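# Put the tray and two bangles into the jewelry box

## Task

Place the tray inside the jewelry box upright, lying flat across the tops of the dividers, with none of its contents lost. The bracelet and the bangle each have to finish at the bottom of one of the box's compartments.

## Robot and tools

ROBOT. Two arms, left_arm and right_arm. Each has six joints (waist, shoulder, elbow, wrist pitch, wrist yaw, wrist roll) and a five-finger hand. right_arm has a right hand and left_arm a mirrored left hand. The joints have play and the wrists are weak, so a hand often rests 1 to 3 cm (sometimes 5 cm) off its command, usually low. That gap alone does not mean contact. Calibrated bases in the scene frame: left_arm (+0.050, +0.342, 0) m, right_arm (-0.010, -0.233, 0) m, each turned only slightly about z.

FRAMES. Scene frame: origin at table-top height, midway between the nominal bases, +z up, +x out over the table, left_arm on the +y side. Fixed cameras and the table use the scene frame. Hand poses, targets and offsets use each arm's own base frame. The hand point sits 0.05 m in front of the palm and 0.15 m from the wrist face. Its +z runs along the straight fingers and +y comes out of the palm. On the right hand +x points away from the thumb; on the left hand it points toward the thumb. Straight fingertips reach about 0.06 to 0.07 m past the point along +z and lie 0.06 m behind it along -y. A wrist bracket on the little-finger side can strike things.

ROW FORMAT. Every motion argument is one row of 28 numbers, each in [-1, 1], covering both arms even when one stays still: left dx, dy, dz, rx, ry, rz; left thumb_turn, thumb_bend, index, middle, ring, little; left force_limit, speed; then the same 14 for the right arm. The six pose numbers are offsets, not poses. They are measured from that arm's Hand target at the start of the action or move, along its base axes. 1.0 equals 0.6 m of travel or 180 degrees. rx, ry, rz form one rotation vector about the Hand target position. A repeated offset adds on again. All zeros re-requests the current Hand target. The six finger numbers are absolute targets: -1 open or straight, +1 closed. For the thumb, thumb_turn +1 puts it opposite the fingers. force_limit runs linearly from about 0 N at -1 to 10 N at +1 (15 N for the thumb motors). speed rises linearly from near zero at -1 to full at +0.48 and stays full above that. The hand has no 'unchanged' code. To keep a hand as it is, resend the last eight numbers you sent it. Before you have sent any, use its hand_measured plus hand_force_limit and hand_speed. With the thumb turned in, the hand grips objects about 0.035 to 0.065 m thick, or handles down to 0.025 m. For gentle closing use speed -0.94 or below. To grip harder, raise force_limit and send a more-closed target. To loosen, send a target more open than hand_measured.

TOOLS.
execute_actions(actions, cameras): actions is a list of actions. Each action is up to 15 rows, one per 1/30 s step, and a short action repeats its last row. Every row of one action counts from that action's start pose. Camera images come back only for an empty list or when cameras names them.
move(target, speed, blend, blocking, cameras): target is one row or a list of up to 15 rows. All rows in the list count from the same starting Hand targets. The hand point goes in a straight line. speed is in m/s (0.002 to 4.3, default 0.25), and turning is capped at twice that in rad/s. blend is a corner radius in m, and 0 means stop at each waypoint. Paths do not avoid obstacles and last at most 10 s. Avoid paths that pass near an arm's own base; go around it. Faster moves lag more and hit harder.
wait(seconds 0 to 10, cameras); stop(cameras) brakes a running move.
zoom_image(camera, region [x0, y0, x1, y1] in pixels, at most 504 by 504) enlarges the newest image.
show_instructions() shows the reference pages. finished_scene(scene=1) ends the scene for good.
Cameras: cam_head_left, cam_head_right, cam_high, cam_low, cam_left_wrist, cam_right_wrist, all 672x504, or "all".

RESULTS. For each arm you get end_effector_position (m) and end_effector_quat_wxyz in its base frame, plus Hand target, joint positions, velocities and torques. Hand data come as six-value lists in motor order: hand_measured, hand_stopped_by (moving, target, force, stalled, fault) and hand_load_n (positive when pushed open; a drop to about 0 means the grip is lost). A move adds a 'move:' line with its ending (done, off_target, moving, held, fault) and any limits (paced means clipped, held means steps were withheld). An arm that is not named in the ending is done. Neither done nor off_target tells you whether there was contact. A MOTOR HOT line warns of heat. At 100 °C that arm goes limp for 30 to 60 s or more.

CONTROL NOTES. Each step, the commanded orientation is clipped to within 40 degrees of the measured one. A blocked arm keeps pressing until you command it back past the hand point. To close a leftover gap, send the missing distance as an offset. A wrist near the waist axis can swing the whole arm.

AVOID. Letting anything fall off the table or stay off it, which fails the task. Dropping parts or releasing them while moving. Slamming or hard pushes on fixed or heavy things. Contact or gripping between the two hands. Overloading fingers with heavy or fast-swung loads. Long stretched-out holds that overheat motors. Loose objects may sometimes be nudged by the scene. The result must hold after the robot lets go.

Each tool is called after "Emit:" as name(argument=value, ...), one argument or row to a line, values as JSON.

Reference images:

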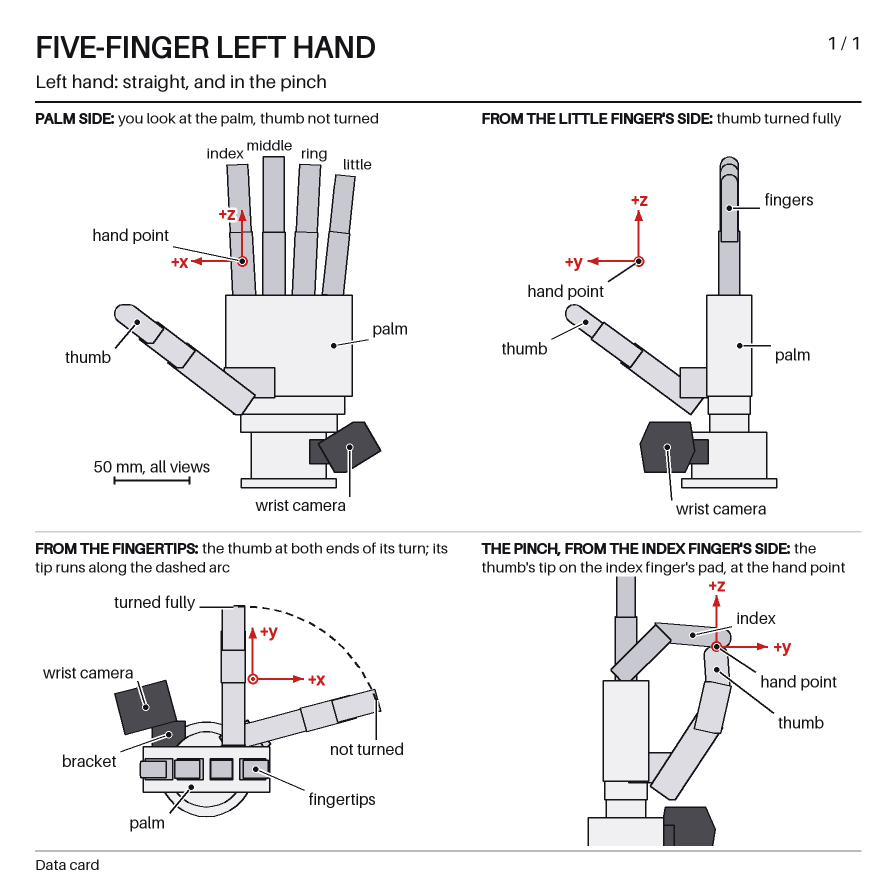

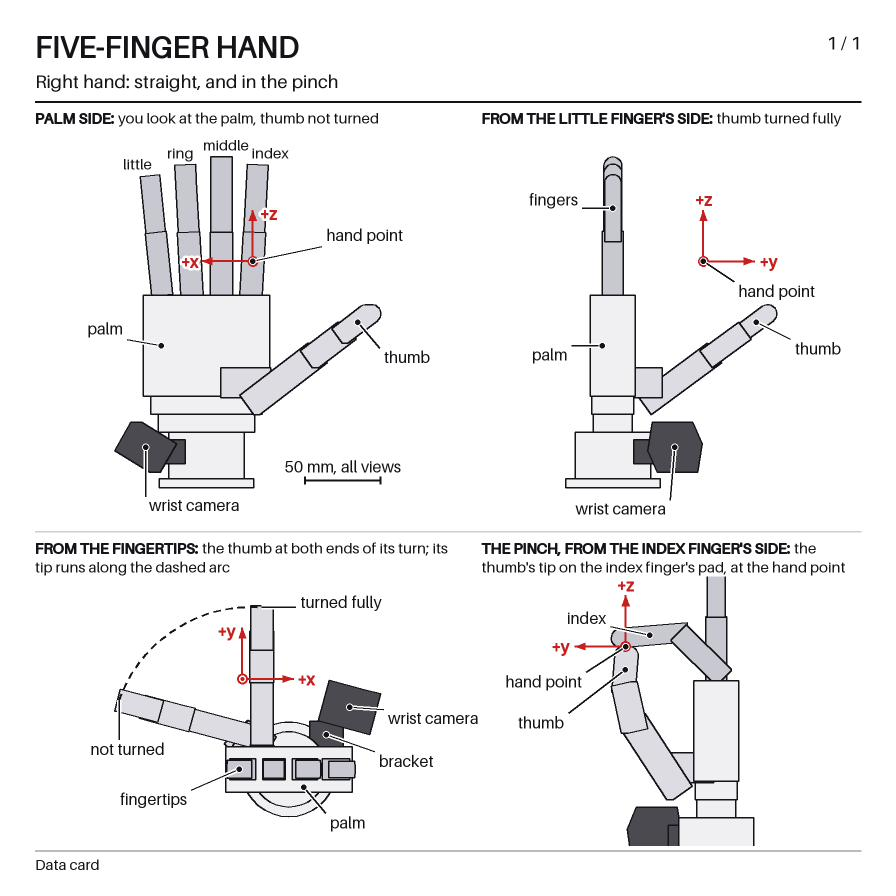

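## Session

Emit:
execute_actions(
  actions=[],
)

Scene clock: 0.00 s.
left_arm: end_effector_position=(+0.1900, -0.4309, +0.1568) hand_measured=(-1.000, -1.000, -1.000, -1.000, -1.000, -1.000) hand_load_n=(+0.0, +0.0, +0.0, +0.0, +0.0, -0.5) hand_stopped_by=(target, target, target, target, target, target) hand_force_limit=0.00 hand_speed=-0.80 end_effector_quat_wxyz=(-0.142, +0.030, +0.892, -0.428) | right_arm: end_effector_position=(+0.0567, -0.2762, +0.1661) hand_measured=(-1.000, -1.000, -1.000, -1.000, -1.000, -1.000) hand_load_n=(+0.0, +0.0, +0.0, +0.0, +0.0, +0.0) hand_stopped_by=(target, target, target, target, target, target) hand_force_limit=0.00 hand_speed=-0.80 end_effector_quat_wxyz=(+0.507, +0.774, -0.375, -0.055)
Joint positions: left_arm=[-0.866 1.425 1.044 -0.603 0.778 0.526] | right_arm=[-0.604 1.119 0.543 -0.911 1.067 -1.321]
Joint velocities: within noise
Joint torques (N m): no reading
Heat: left arm: hottest elbow 37 °C; right arm: hottest waist 34 °C.
Hand target: left_arm +0.1979, -0.4414, +0.1768; -0.129, +0.039, +0.885, -0.446 | right_arm +0.0667, -0.2836, +0.1802; +0.513, +0.767, -0.384, -0.033

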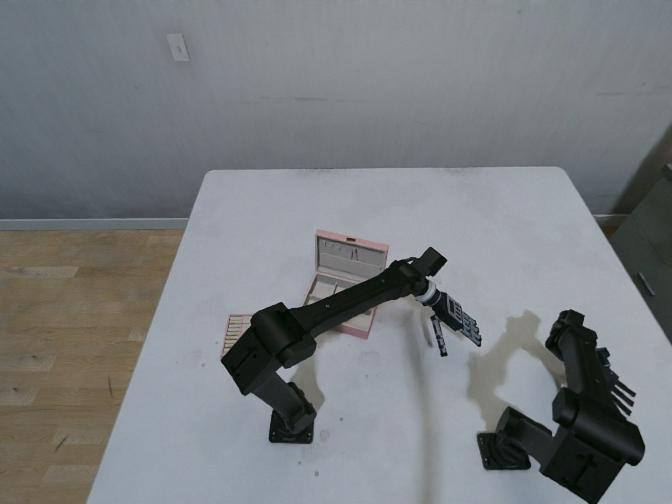

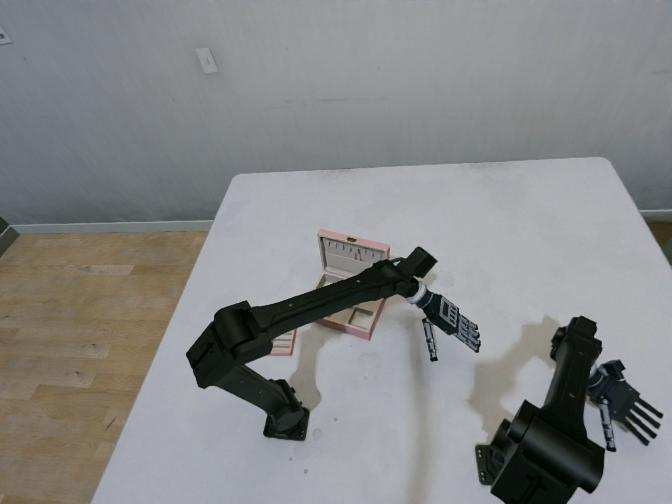

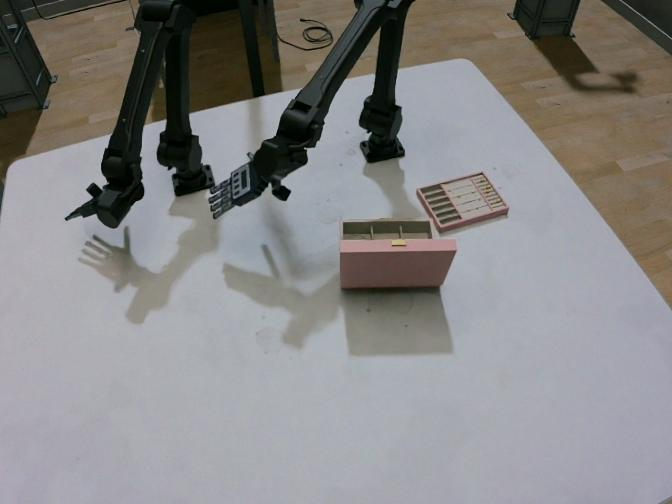

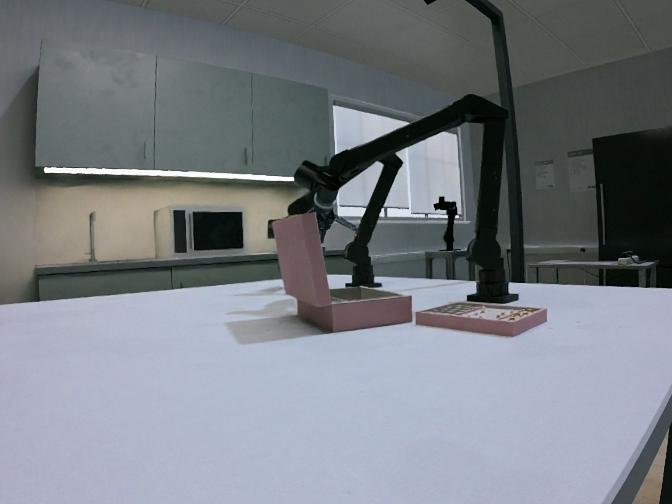

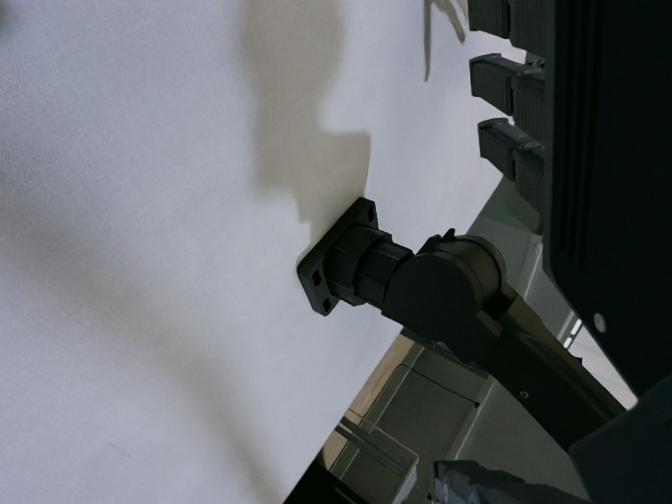

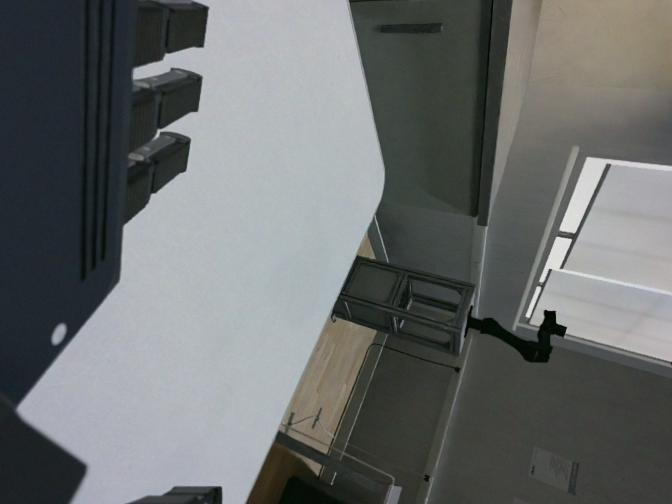

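Emit:
zoom_image(
  camera="cam_high",
  region=[320, 150, 530, 310],
)

Emit:
zoom_image(
  camera="cam_low",
  region=[250, 200, 570, 360],
)

Emit:
zoom_image(
  camera="cam_head_left",
  region=[200, 210, 460, 390],
)

Emit:
zoom_image(
  camera="cam_head_right",
  region=[200, 210, 460, 390],
)

Scaled by 2.400 from the camera's 672x504 image, which has a finer 960x720 frame.

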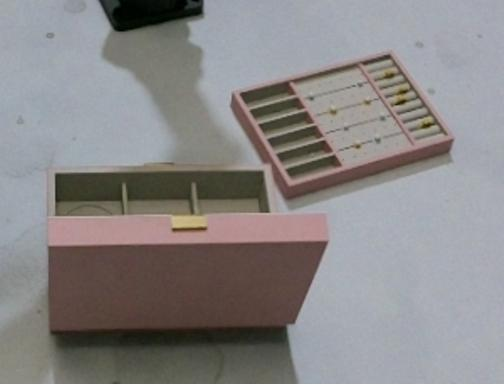

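Scaled by 1.575 from the camera's 672x504 image, which has a finer 960x720 frame.

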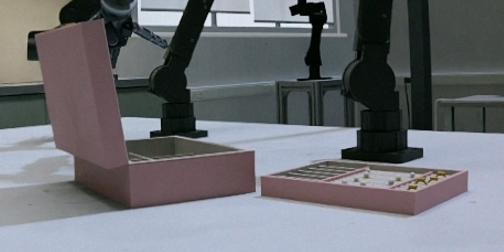

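Scaled by 1.938 from the camera's 672x504 image, which has a finer 960x720 frame.

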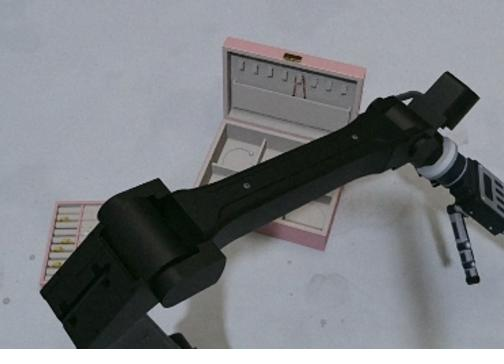

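Scaled by 1.938 from the camera's 672x504 image, which has a finer 960x720 frame.

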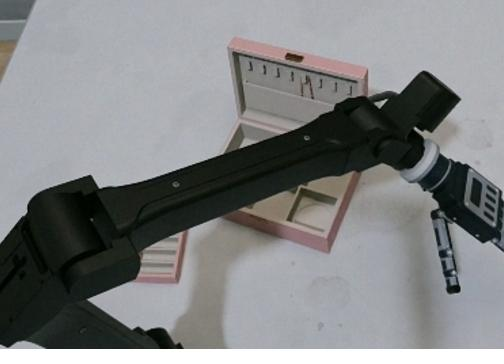

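Emit:
move(
  target=[0.2535,0.4857,0.2887,0.294,0.186,0.517,-1,-1,-1,-1,-1,-1,0,-0.8,0,0,0,0,0,0,-1,-1,-1,-1,-1,-1,0,-0.8],
  cameras=["cam_high","cam_head_left"],
)

Scene clock: 217.13 s.
left_arm: end_effector_position=(+0.3426, -0.1470, +0.3151) hand_measured=(-1.000, -1.000, -1.000, -1.000, -1.000, -1.000) hand_load_n=(+0.0, +0.0, +0.0, +0.0, +0.0, +0.0) hand_stopped_by=(target, target, target, target, target, target) hand_force_limit=0.00 hand_speed=-0.80 end_effector_quat_wxyz=(-0.010, +0.743, -0.668, +0.044) | right_arm: end_effector_position=(+0.0567, -0.2762, +0.1661) hand_measured=(-1.000, -1.000, -1.000, -1.000, -1.000, -1.000) hand_load_n=(+0.0, +0.0, +0.0, +0.0, +0.0, +0.0) hand_stopped_by=(target, target, target, target, target, target) hand_force_limit=0.00 hand_speed=-0.80 end_effector_quat_wxyz=(+0.507, +0.774, -0.375, -0.055)
Joint positions: left_arm=[-0.257 1.376 1.56 -1.668 0.022 -0.365] | right_arm=[-0.604 1.119 0.543 -0.911 1.067 -1.321]
Joint torques (N m): left_arm=[1.2 -9.41 12.77 -0.55 -0.23 -0.06] | right_arm=[-2.43 -4.25 9.91 -0.06 1.03 0.08]
Heat: left arm: hottest elbow 52 °C; right arm: hottest elbow 40 °C.
Hand target: left_arm +0.3500, -0.1500, +0.3500; -0.001, +0.749, -0.663, +0.001 | right_arm +0.0667, -0.2836, +0.1802; +0.513, +0.767, -0.384, -0.033
Off the commanded pose: left_arm 0.036 m, 5 deg | right_arm 0.019 m, 3 deg.
joint sent to its limit (left arm) — joint 4 (wrist pitch), lower limit. The joint targets are off in position and orientation.
move: off_target (left_arm, right_arm)
Images, in order (width x height): cam_head_left 672x504, cam_high 672x504.

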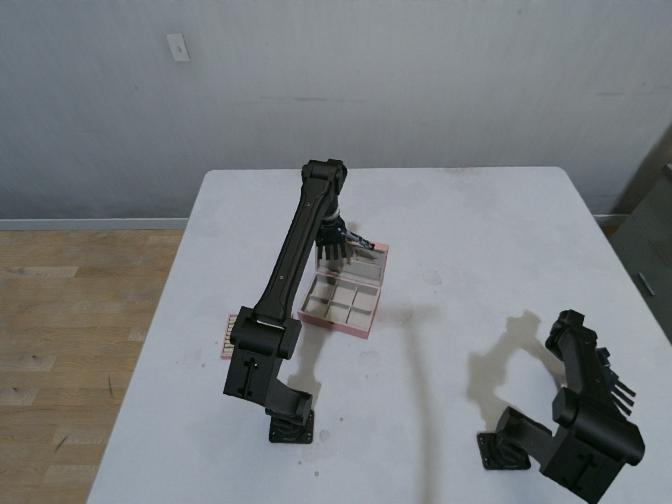

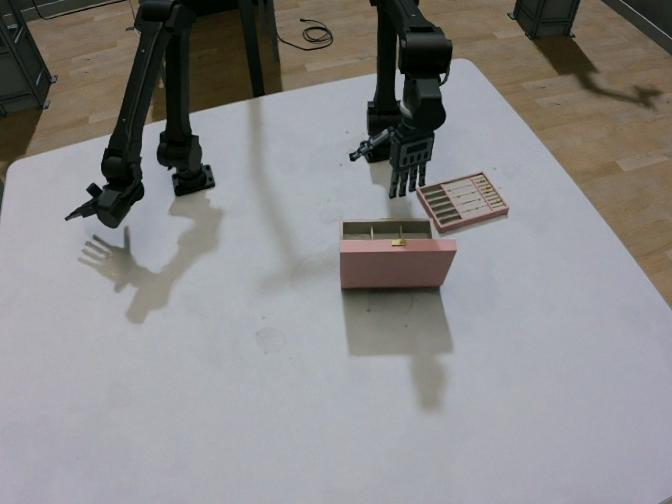

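Emit:
zoom_image(
  camera="cam_head_left",
  region=[280, 220, 420, 350],
)

Scaled by 3.600 from the camera's 672x504 image, which has a finer 960x720 frame.

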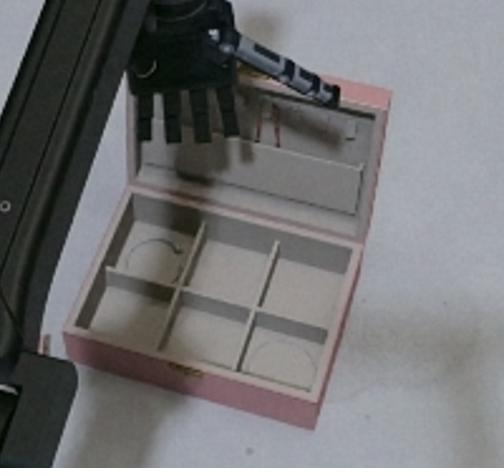

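Emit:
move(
  target=[
    [0.0167,0.45,-0.033,0,0,0.228,-1,-1,-1,-1,-1,-1,0,-0.8,0,0,0,0,0,0,-1,-1,-1,-1,-1,-1,0,-0.8],
    [-0.3333,0.883,-0.0833,0,0,0.508,-1,-1,-1,-1,-1,-1,0,-0.8,0,0,0,0,0,0,-1,-1,-1,-1,-1,-1,0,-0.8],
  ],
  blend=[0.05,0],
  cameras=["all"],
)

Emit:
zoom_image(
  camera="cam_head_left",
  region=[290, 220, 400, 350],
)

Emit:
zoom_image(
  camera="cam_head_right",
  region=[300, 220, 410, 350],
)

Emit:
zoom_image(
  camera="cam_head_left",
  region=[200, 290, 300, 370],
)

Emit:
zoom_image(
  camera="cam_high",
  region=[330, 160, 530, 300],
)

Scene clock: 247.53 s.
left_arm: end_effector_position=(+0.1449, +0.3653, +0.2765) hand_measured=(-1.000, -1.000, -1.000, -1.000, -1.000, -1.000) hand_load_n=(+0.0, +0.0, +0.0, +0.0, +0.0, +0.0) hand_stopped_by=(target, target, target, target, target, target) hand_force_limit=0.00 hand_speed=-0.80 end_effector_quat_wxyz=(+0.008, +0.998, +0.065, -0.002) | right_arm: end_effector_position=(+0.0567, -0.2762, +0.1661) hand_measured=(-1.000, -1.000, -1.000, -1.000, -1.000, -1.000) hand_load_n=(+0.0, +0.0, +0.0, +0.0, +0.0, +0.0) hand_stopped_by=(target, target, target, target, target, target) hand_force_limit=0.00 hand_speed=-0.80 end_effector_quat_wxyz=(+0.507, +0.774, -0.375, -0.055)
Joint positions: left_arm=[1.324 1.488 1.567 -1.668 0 -0.376] | right_arm=[-0.604 1.119 0.543 -0.911 1.067 -1.321]
Joint torques (N m): left_arm=[0.38 -8.59 12.72 -0.76 -0.15 -0.03] | right_arm=[-1.44 -4.01 9.77 -0.2 0.96 0.04]
Heat: left arm: hottest elbow 55 °C; right arm: hottest elbow 40 °C.
Hand target: left_arm +0.1501, +0.3798, +0.3000; -0.002, +0.997, +0.073, +0.000 | right_arm +0.0667, -0.2836, +0.1802; +0.513, +0.767, -0.384, -0.033
Off the commanded pose: left_arm 0.028 m, 2 deg | right_arm 0.019 m, 3 deg.
joint sent to its limit (left arm) — joint 4 (wrist pitch), lower limit. The joint targets are off in position, not in orientation.
move: off_target (left_arm, right_arm)
camera_calibration:
cam_left_wrist: T_world_to_cam=[[0.131576, 0.991116, -0.0194219, -0.373467], [0.836798, -0.100543, 0.538201, -0.23891], [0.531467, -0.0870665, -0.842593, 0.303866], [0, 0, 0, 1]] pos_world=[0.0875644, 0.372585, 0.377363]

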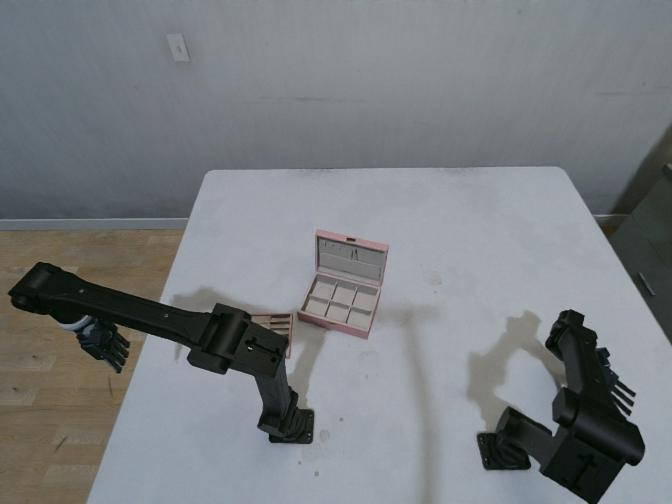

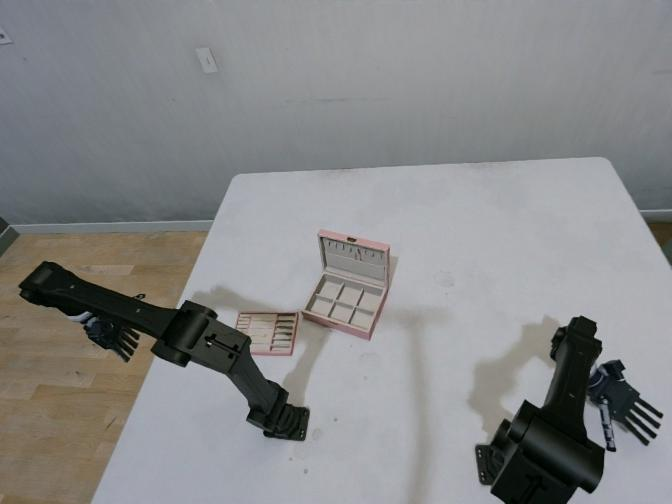

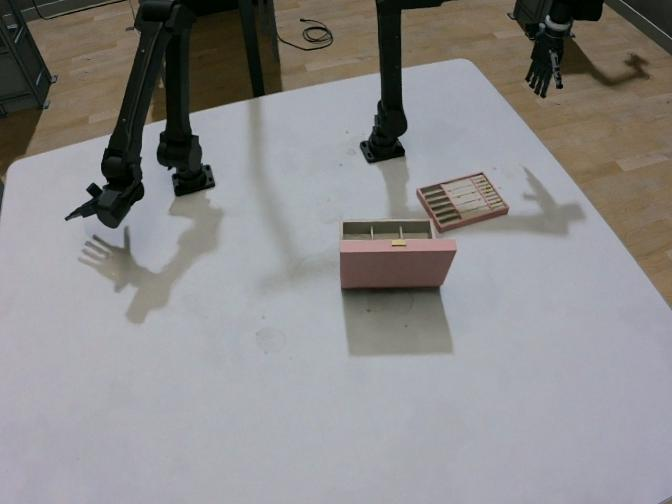

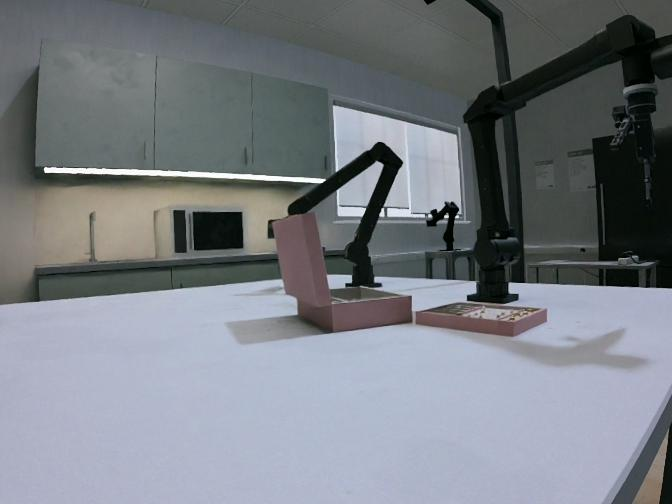

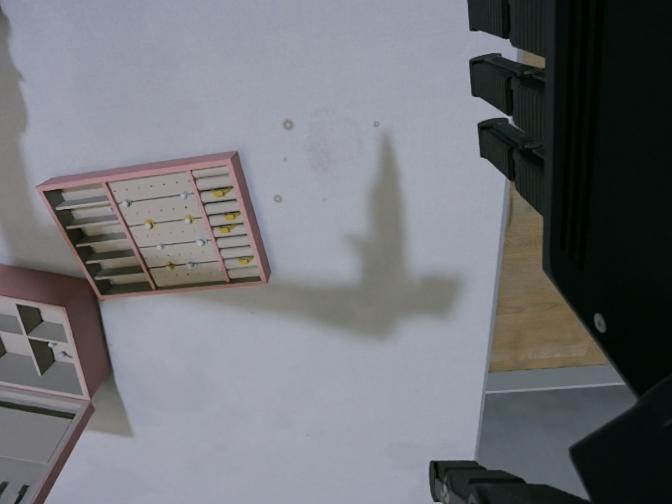

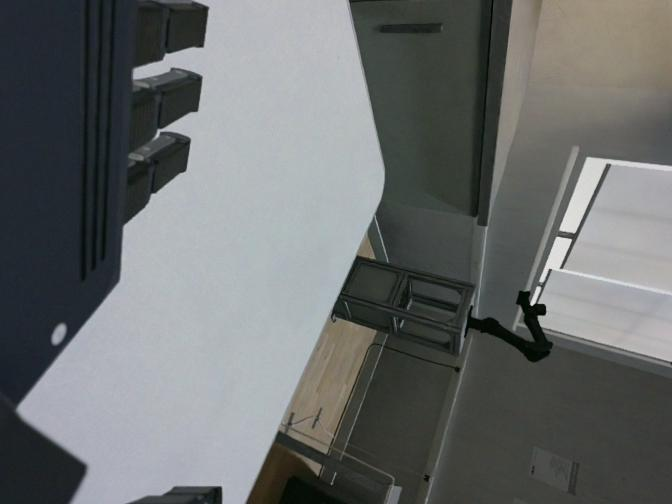

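Scaled by 3.877 from the camera's 672x504 image, which has a finer 960x720 frame.

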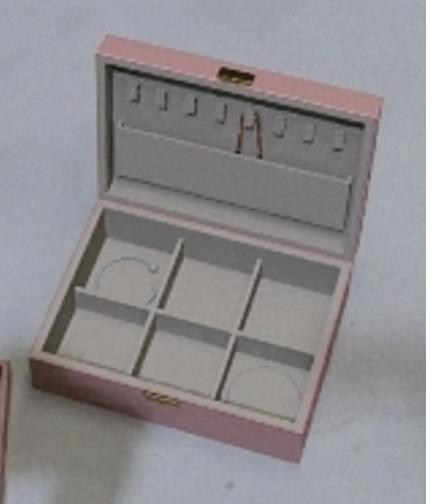

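Scaled by 3.877 from the camera's 672x504 image, which has a finer 960x720 frame.

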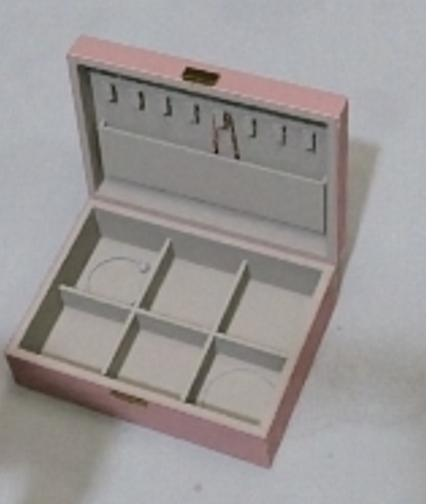

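Scaled by 5.040 from the camera's 672x504 image, which has a finer 960x720 frame.

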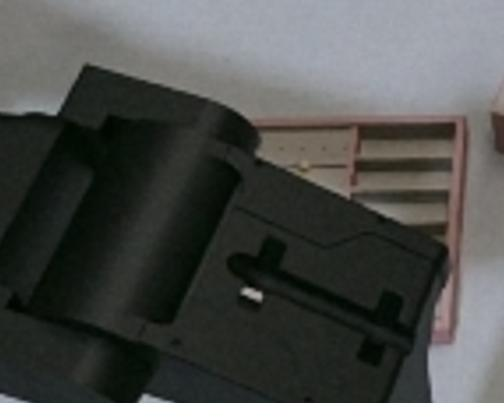

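Scaled by 2.520 from the camera's 672x504 image, which has a finer 960x720 frame.

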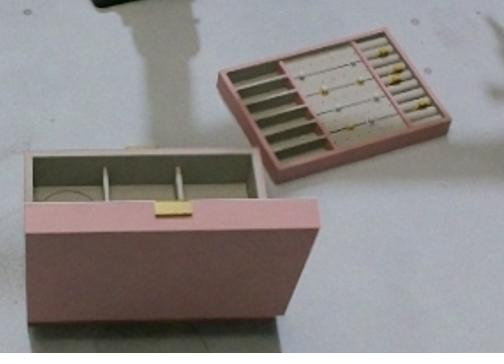

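Emit:
zoom_image(
  camera="cam_left_wrist",
  region=[0, 130, 290, 440],
)

Emit:
zoom_image(
  camera="cam_left_wrist",
  region=[0, 290, 120, 410],
)

Emit:
zoom_image(
  camera="cam_low",
  region=[260, 200, 560, 350],
)

Scaled by 1.626 from the camera's 672x504 image, which has a finer 960x720 frame.

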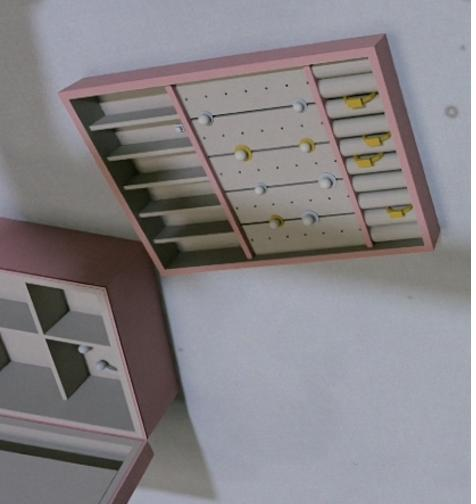

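Scaled by 4.200 from the camera's 672x504 image, which has a finer 960x720 frame.

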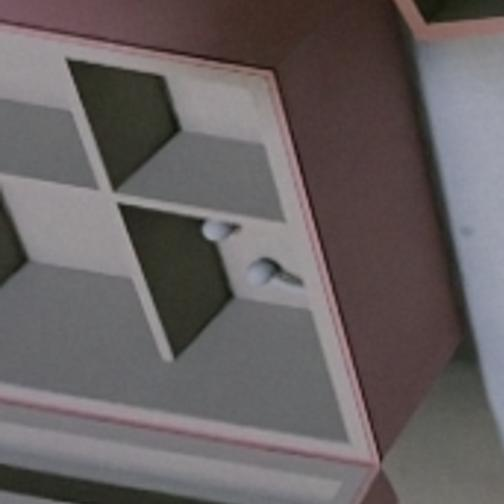

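Scaled by 1.680 from the camera's 672x504 image, which has a finer 960x720 frame.

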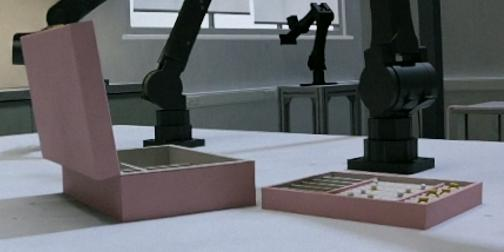

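Emit:
move(
  target=[0.4,-0.458,-0.1667,0,0,-0.5403,-1,-1,-1,-1,-1,-1,0,-0.8,0,0,0,0,0,0,-1,-1,-1,-1,-1,-1,0,-0.8],
  cameras=["cam_high","cam_head_left","cam_head_right","cam_low","cam_left_wrist"],
)

Scene clock: 382.97 s.
left_arm: end_effector_position=(+0.3709, +0.0952, +0.1895) hand_measured=(-1.000, -1.000, -1.000, -1.000, -1.000, -1.000) hand_load_n=(+0.0, +0.0, +0.0, +0.0, +0.0, +0.0) hand_stopped_by=(target, target, target, target, target, target) hand_force_limit=0.00 hand_speed=-0.80 end_effector_quat_wxyz=(+0.029, +0.719, -0.694, -0.011) | right_arm: end_effector_position=(+0.0567, -0.2762, +0.1661) hand_measured=(-1.000, -1.000, -1.000, -1.000, -1.000, -1.000) hand_load_n=(+0.0, +0.0, +0.0, +0.0, +0.0, +0.0) hand_stopped_by=(target, target, target, target, target, target) hand_force_limit=0.00 hand_speed=-0.80 end_effector_quat_wxyz=(+0.507, +0.774, -0.375, -0.055)
Joint positions: left_arm=[0.295 1.565 1.415 -1.484 0.01 0.259] | right_arm=[-0.604 1.119 0.543 -0.911 1.067 -1.321]
Joint torques (N m): left_arm=[0.97 -9.88 10.7 0.46 -0.21 0.22] | right_arm=[-2.26 -4.25 9.84 -0.08 0.99 -0.01]
Heat: left arm: hottest elbow 56 °C; right arm: hottest elbow 41 °C.
Hand target: left_arm +0.3901, +0.1050, +0.2000; -0.001, +0.714, -0.700, +0.001 | right_arm +0.0667, -0.2836, +0.1802; +0.513, +0.767, -0.384, -0.033
Off the commanded pose: left_arm 0.024 m, 4 deg | right_arm 0.019 m, 3 deg.
move: off_target (left_arm, right_arm)
camera_calibration:
cam_left_wrist: T_world_to_cam=[[0.973229, -0.224108, -0.0509949, -0.327724], [-0.155618, -0.805807, 0.571365, 0.020633], [-0.16914, -0.548133, -0.819111, 0.386146], [0, 0, 0, 1]] pos_world=[0.387474, 0.15484, 0.287795]
Images, in order (width x height): cam_head_left 672x504, cam_head_right 672x504, cam_high 672x504, cam_low 672x504, cam_left_wrist 672x504.

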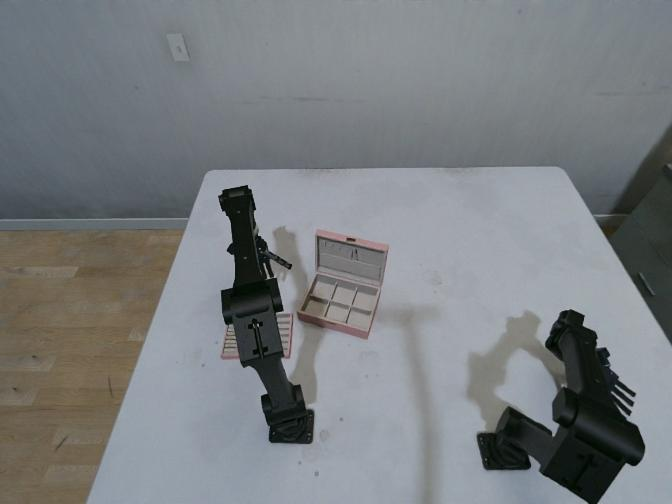

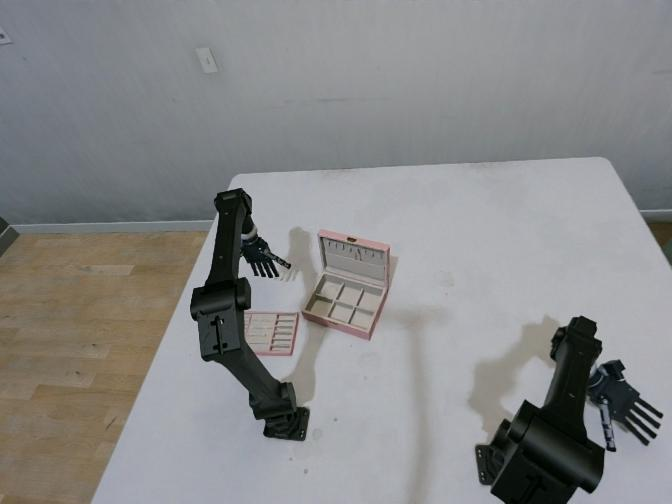

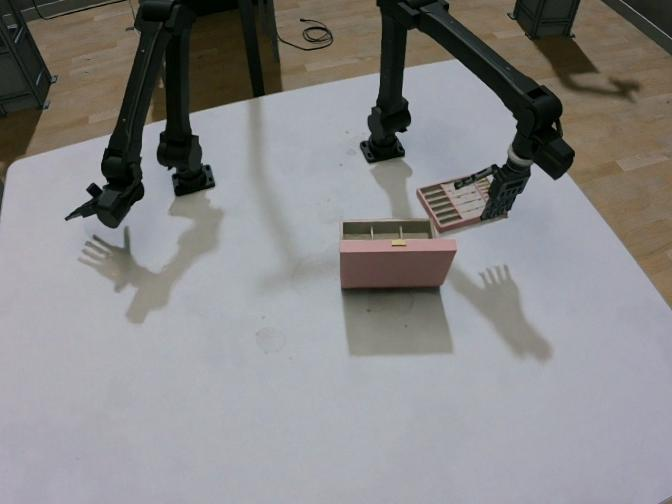

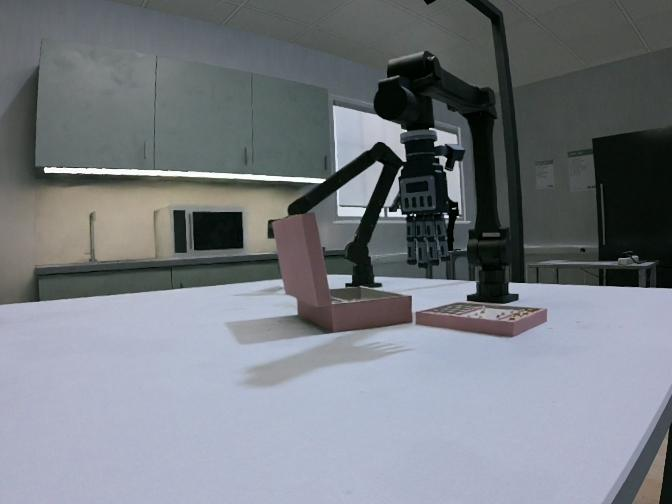

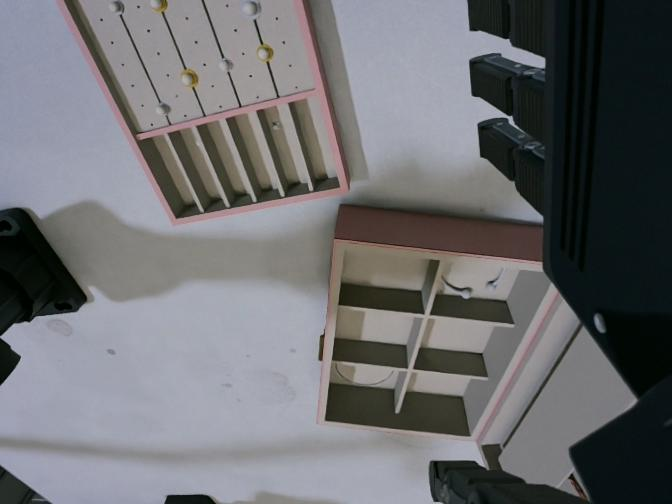

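Emit:
zoom_image(
  camera="cam_left_wrist",
  region=[310, 200, 560, 450],
)

Emit:
zoom_image(
  camera="cam_left_wrist",
  region=[50, 0, 360, 240],
)

Scaled by 2.016 from the camera's 672x504 image, which has a finer 960x720 frame.

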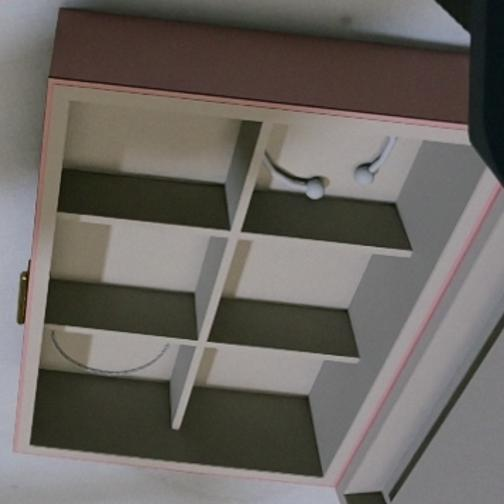

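Scaled by 1.626 from the camera's 672x504 image, which has a finer 960x720 frame.

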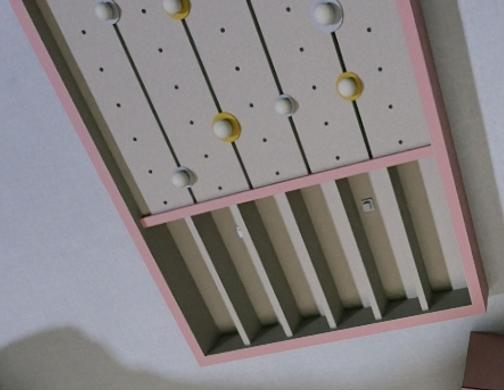

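Emit:
move(
  target=[0,0,-0.1667,0,0,0,-1,-1,-1,-1,-1,-1,0,-0.8,0,0,0,0,0,0,-1,-1,-1,-1,-1,-1,0,-0.8],
  speed=0.15,
  cameras=["cam_high","cam_low","cam_left_wrist"],
)

Emit:
zoom_image(
  camera="cam_low",
  region=[280, 180, 580, 370],
)

Emit:
zoom_image(
  camera="cam_high",
  region=[330, 130, 570, 310],
)

Scene clock: 418.90 s.
left_arm: end_effector_position=(+0.3860, +0.0998, +0.1035) hand_measured=(-1.000, -1.000, -1.000, -1.000, -1.000, -1.000) hand_load_n=(+0.0, +0.0, +0.0, +0.0, +0.0, +0.0) hand_stopped_by=(target, target, target, target, target, target) hand_force_limit=0.00 hand_speed=-0.80 end_effector_quat_wxyz=(+0.009, +0.720, -0.694, +0.000) | right_arm: end_effector_position=(+0.0567, -0.2762, +0.1661) hand_measured=(-1.000, -1.000, -1.000, -1.000, -1.000, -1.000) hand_load_n=(+0.0, +0.0, +0.0, +0.0, +0.0, +0.0) hand_stopped_by=(target, target, target, target, target, target) hand_force_limit=0.00 hand_speed=-0.80 end_effector_quat_wxyz=(+0.507, +0.774, -0.375, -0.055)
Joint positions: left_arm=[0.295 1.627 1.268 -1.227 0.01 0.259] | right_arm=[-0.604 1.119 0.543 -0.911 1.067 -1.321]
Joint torques (N m): left_arm=[0.67 -10.52 6.71 0.64 -0.2 0.22] | right_arm=[-2.61 -4.01 9.66 -0.01 0.96 0.06]
Heat: left arm: hottest elbow 54 °C; right arm: hottest elbow 41 °C.
Hand target: left_arm +0.3901, +0.1050, +0.1000; -0.001, +0.714, -0.700, +0.001 | right_arm +0.0667, -0.2836, +0.1802; +0.513, +0.767, -0.384, -0.033
Off the commanded pose: left_arm 0.007 m, 1 deg | right_arm 0.019 m, 3 deg.
move: off_target (right_arm)
camera_calibration:
cam_left_wrist: T_world_to_cam=[[0.97461, -0.223637, -0.0110263, -0.35052], [-0.180379, -0.813363, 0.553085, 0.0879495], [-0.132658, -0.537054, -0.833052, 0.307], [0, 0, 0, 1]] pos_world=[0.398211, 0.158021, 0.203239]
Images, in order (width x height): cam_high 672x504, cam_low 672x504, cam_left_wrist 672x504.

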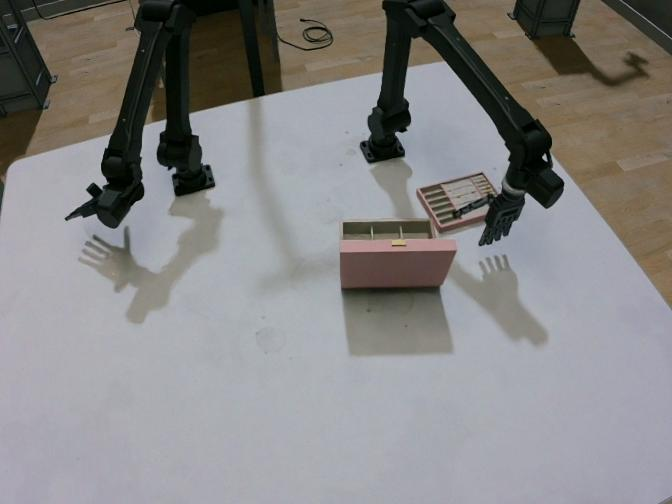

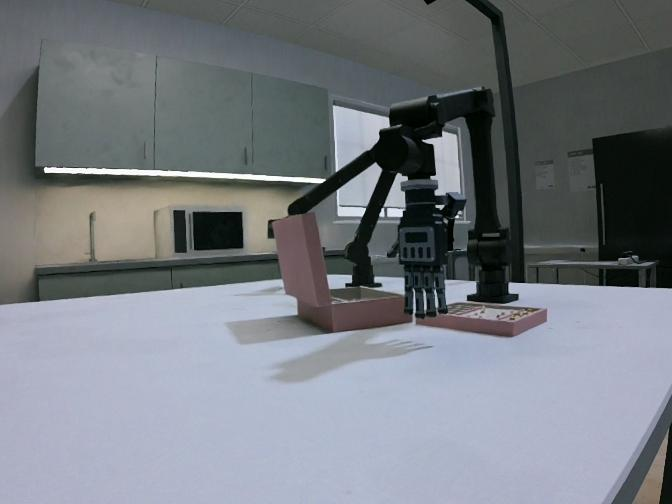

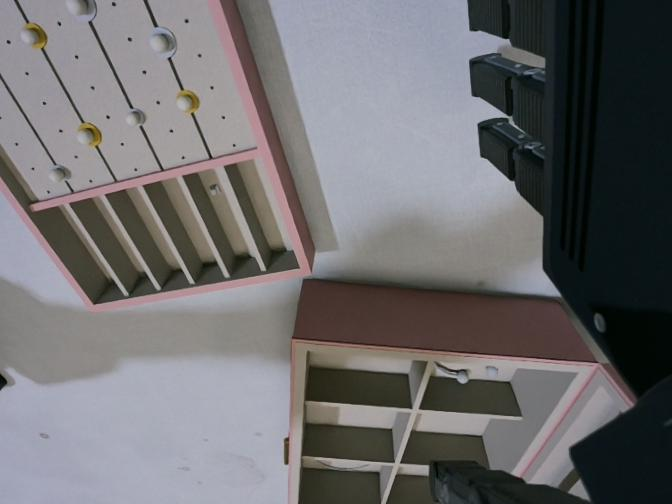

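Scaled by 1.680 from the camera's 672x504 image, which has a finer 960x720 frame.

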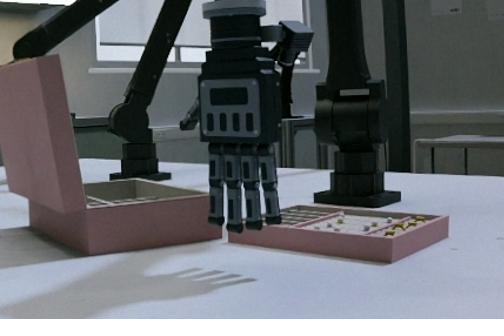

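Scaled by 2.100 from the camera's 672x504 image, which has a finer 960x720 frame.

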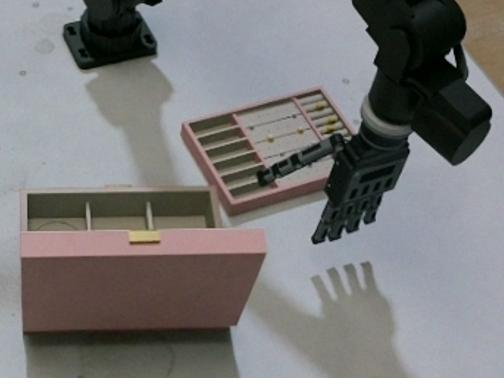

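Emit:
move(
  target=[0.01,-0.075,-0.0333,0,0,0,-1,-1,-1,-1,-1,-1,0,-0.8,0,0,0,0,0,0,-1,-1,-1,-1,-1,-1,0,-0.8],
  speed=0.15,
  cameras=["cam_high","cam_low"],
)

Emit:
zoom_image(
  camera="cam_low",
  region=[280, 180, 580, 370],
)

Emit:
zoom_image(
  camera="cam_high",
  region=[330, 130, 570, 310],
)

Scene clock: 486.63 s.
left_arm: end_effector_position=(+0.3916, +0.0582, +0.0866) hand_measured=(-1.000, -1.000, -1.000, -1.000, -1.000, -1.000) hand_load_n=(+0.0, +0.0, +0.0, +0.0, +0.0, +0.0) hand_stopped_by=(target, target, target, target, target, target) hand_force_limit=0.00 hand_speed=-0.80 end_effector_quat_wxyz=(+0.006, +0.707, -0.707, +0.002) | right_arm: end_effector_position=(+0.0567, -0.2762, +0.1661) hand_measured=(-1.000, -1.000, -1.000, -1.000, -1.000, -1.000) hand_load_n=(+0.0, +0.0, +0.0, +0.0, +0.0, +0.0) hand_stopped_by=(target, target, target, target, target, target) hand_force_limit=0.00 hand_speed=-0.80 end_effector_quat_wxyz=(+0.507, +0.774, -0.375, -0.055)
Joint positions: left_arm=[0.2 1.629 1.224 -1.174 0.01 0.199] | right_arm=[-0.604 1.119 0.543 -0.911 1.067 -1.321]
Joint torques (N m): left_arm=[0.67 -9.7 6.3 0.58 -0.18 -0.04] | right_arm=[-2.43 -3.96 9.92 -0.27 1 0]
Heat: left arm: hottest elbow 48 °C; right arm: hottest elbow 42 °C.
Hand target: left_arm +0.3961, +0.0600, +0.0800; -0.001, +0.714, -0.700, +0.001 | right_arm +0.0667, -0.2836, +0.1802; +0.513, +0.767, -0.384, -0.033
Off the commanded pose: left_arm 0.008 m, 1 deg | right_arm 0.019 m, 3 deg.
move: off_target (right_arm)
Images, in order (width x height): cam_high 672x504, cam_low 672x504.

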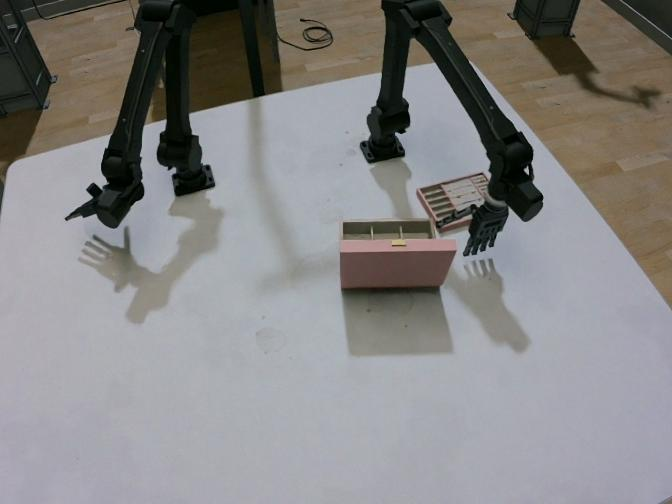

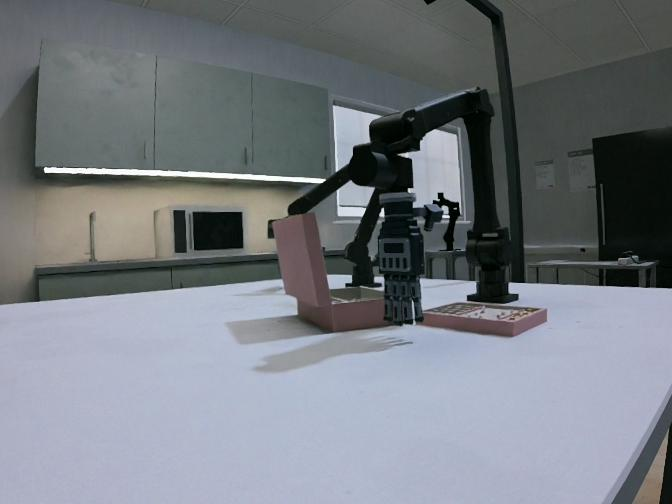

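Scaled by 1.680 from the camera's 672x504 image, which has a finer 960x720 frame.

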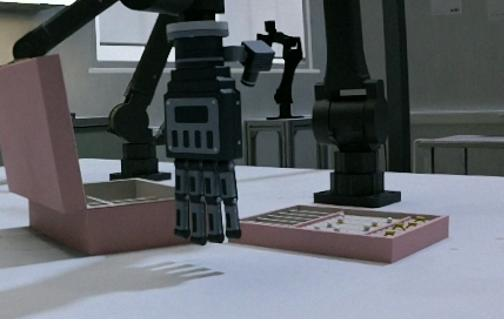

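Scaled by 2.100 from the camera's 672x504 image, which has a finer 960x720 frame.

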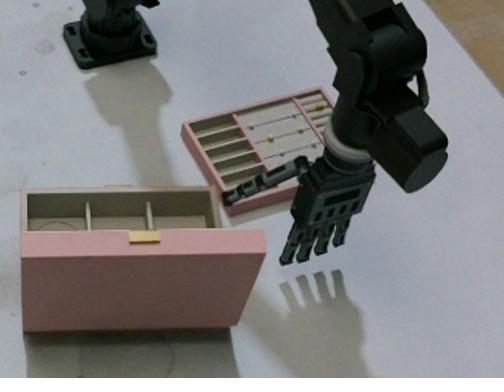

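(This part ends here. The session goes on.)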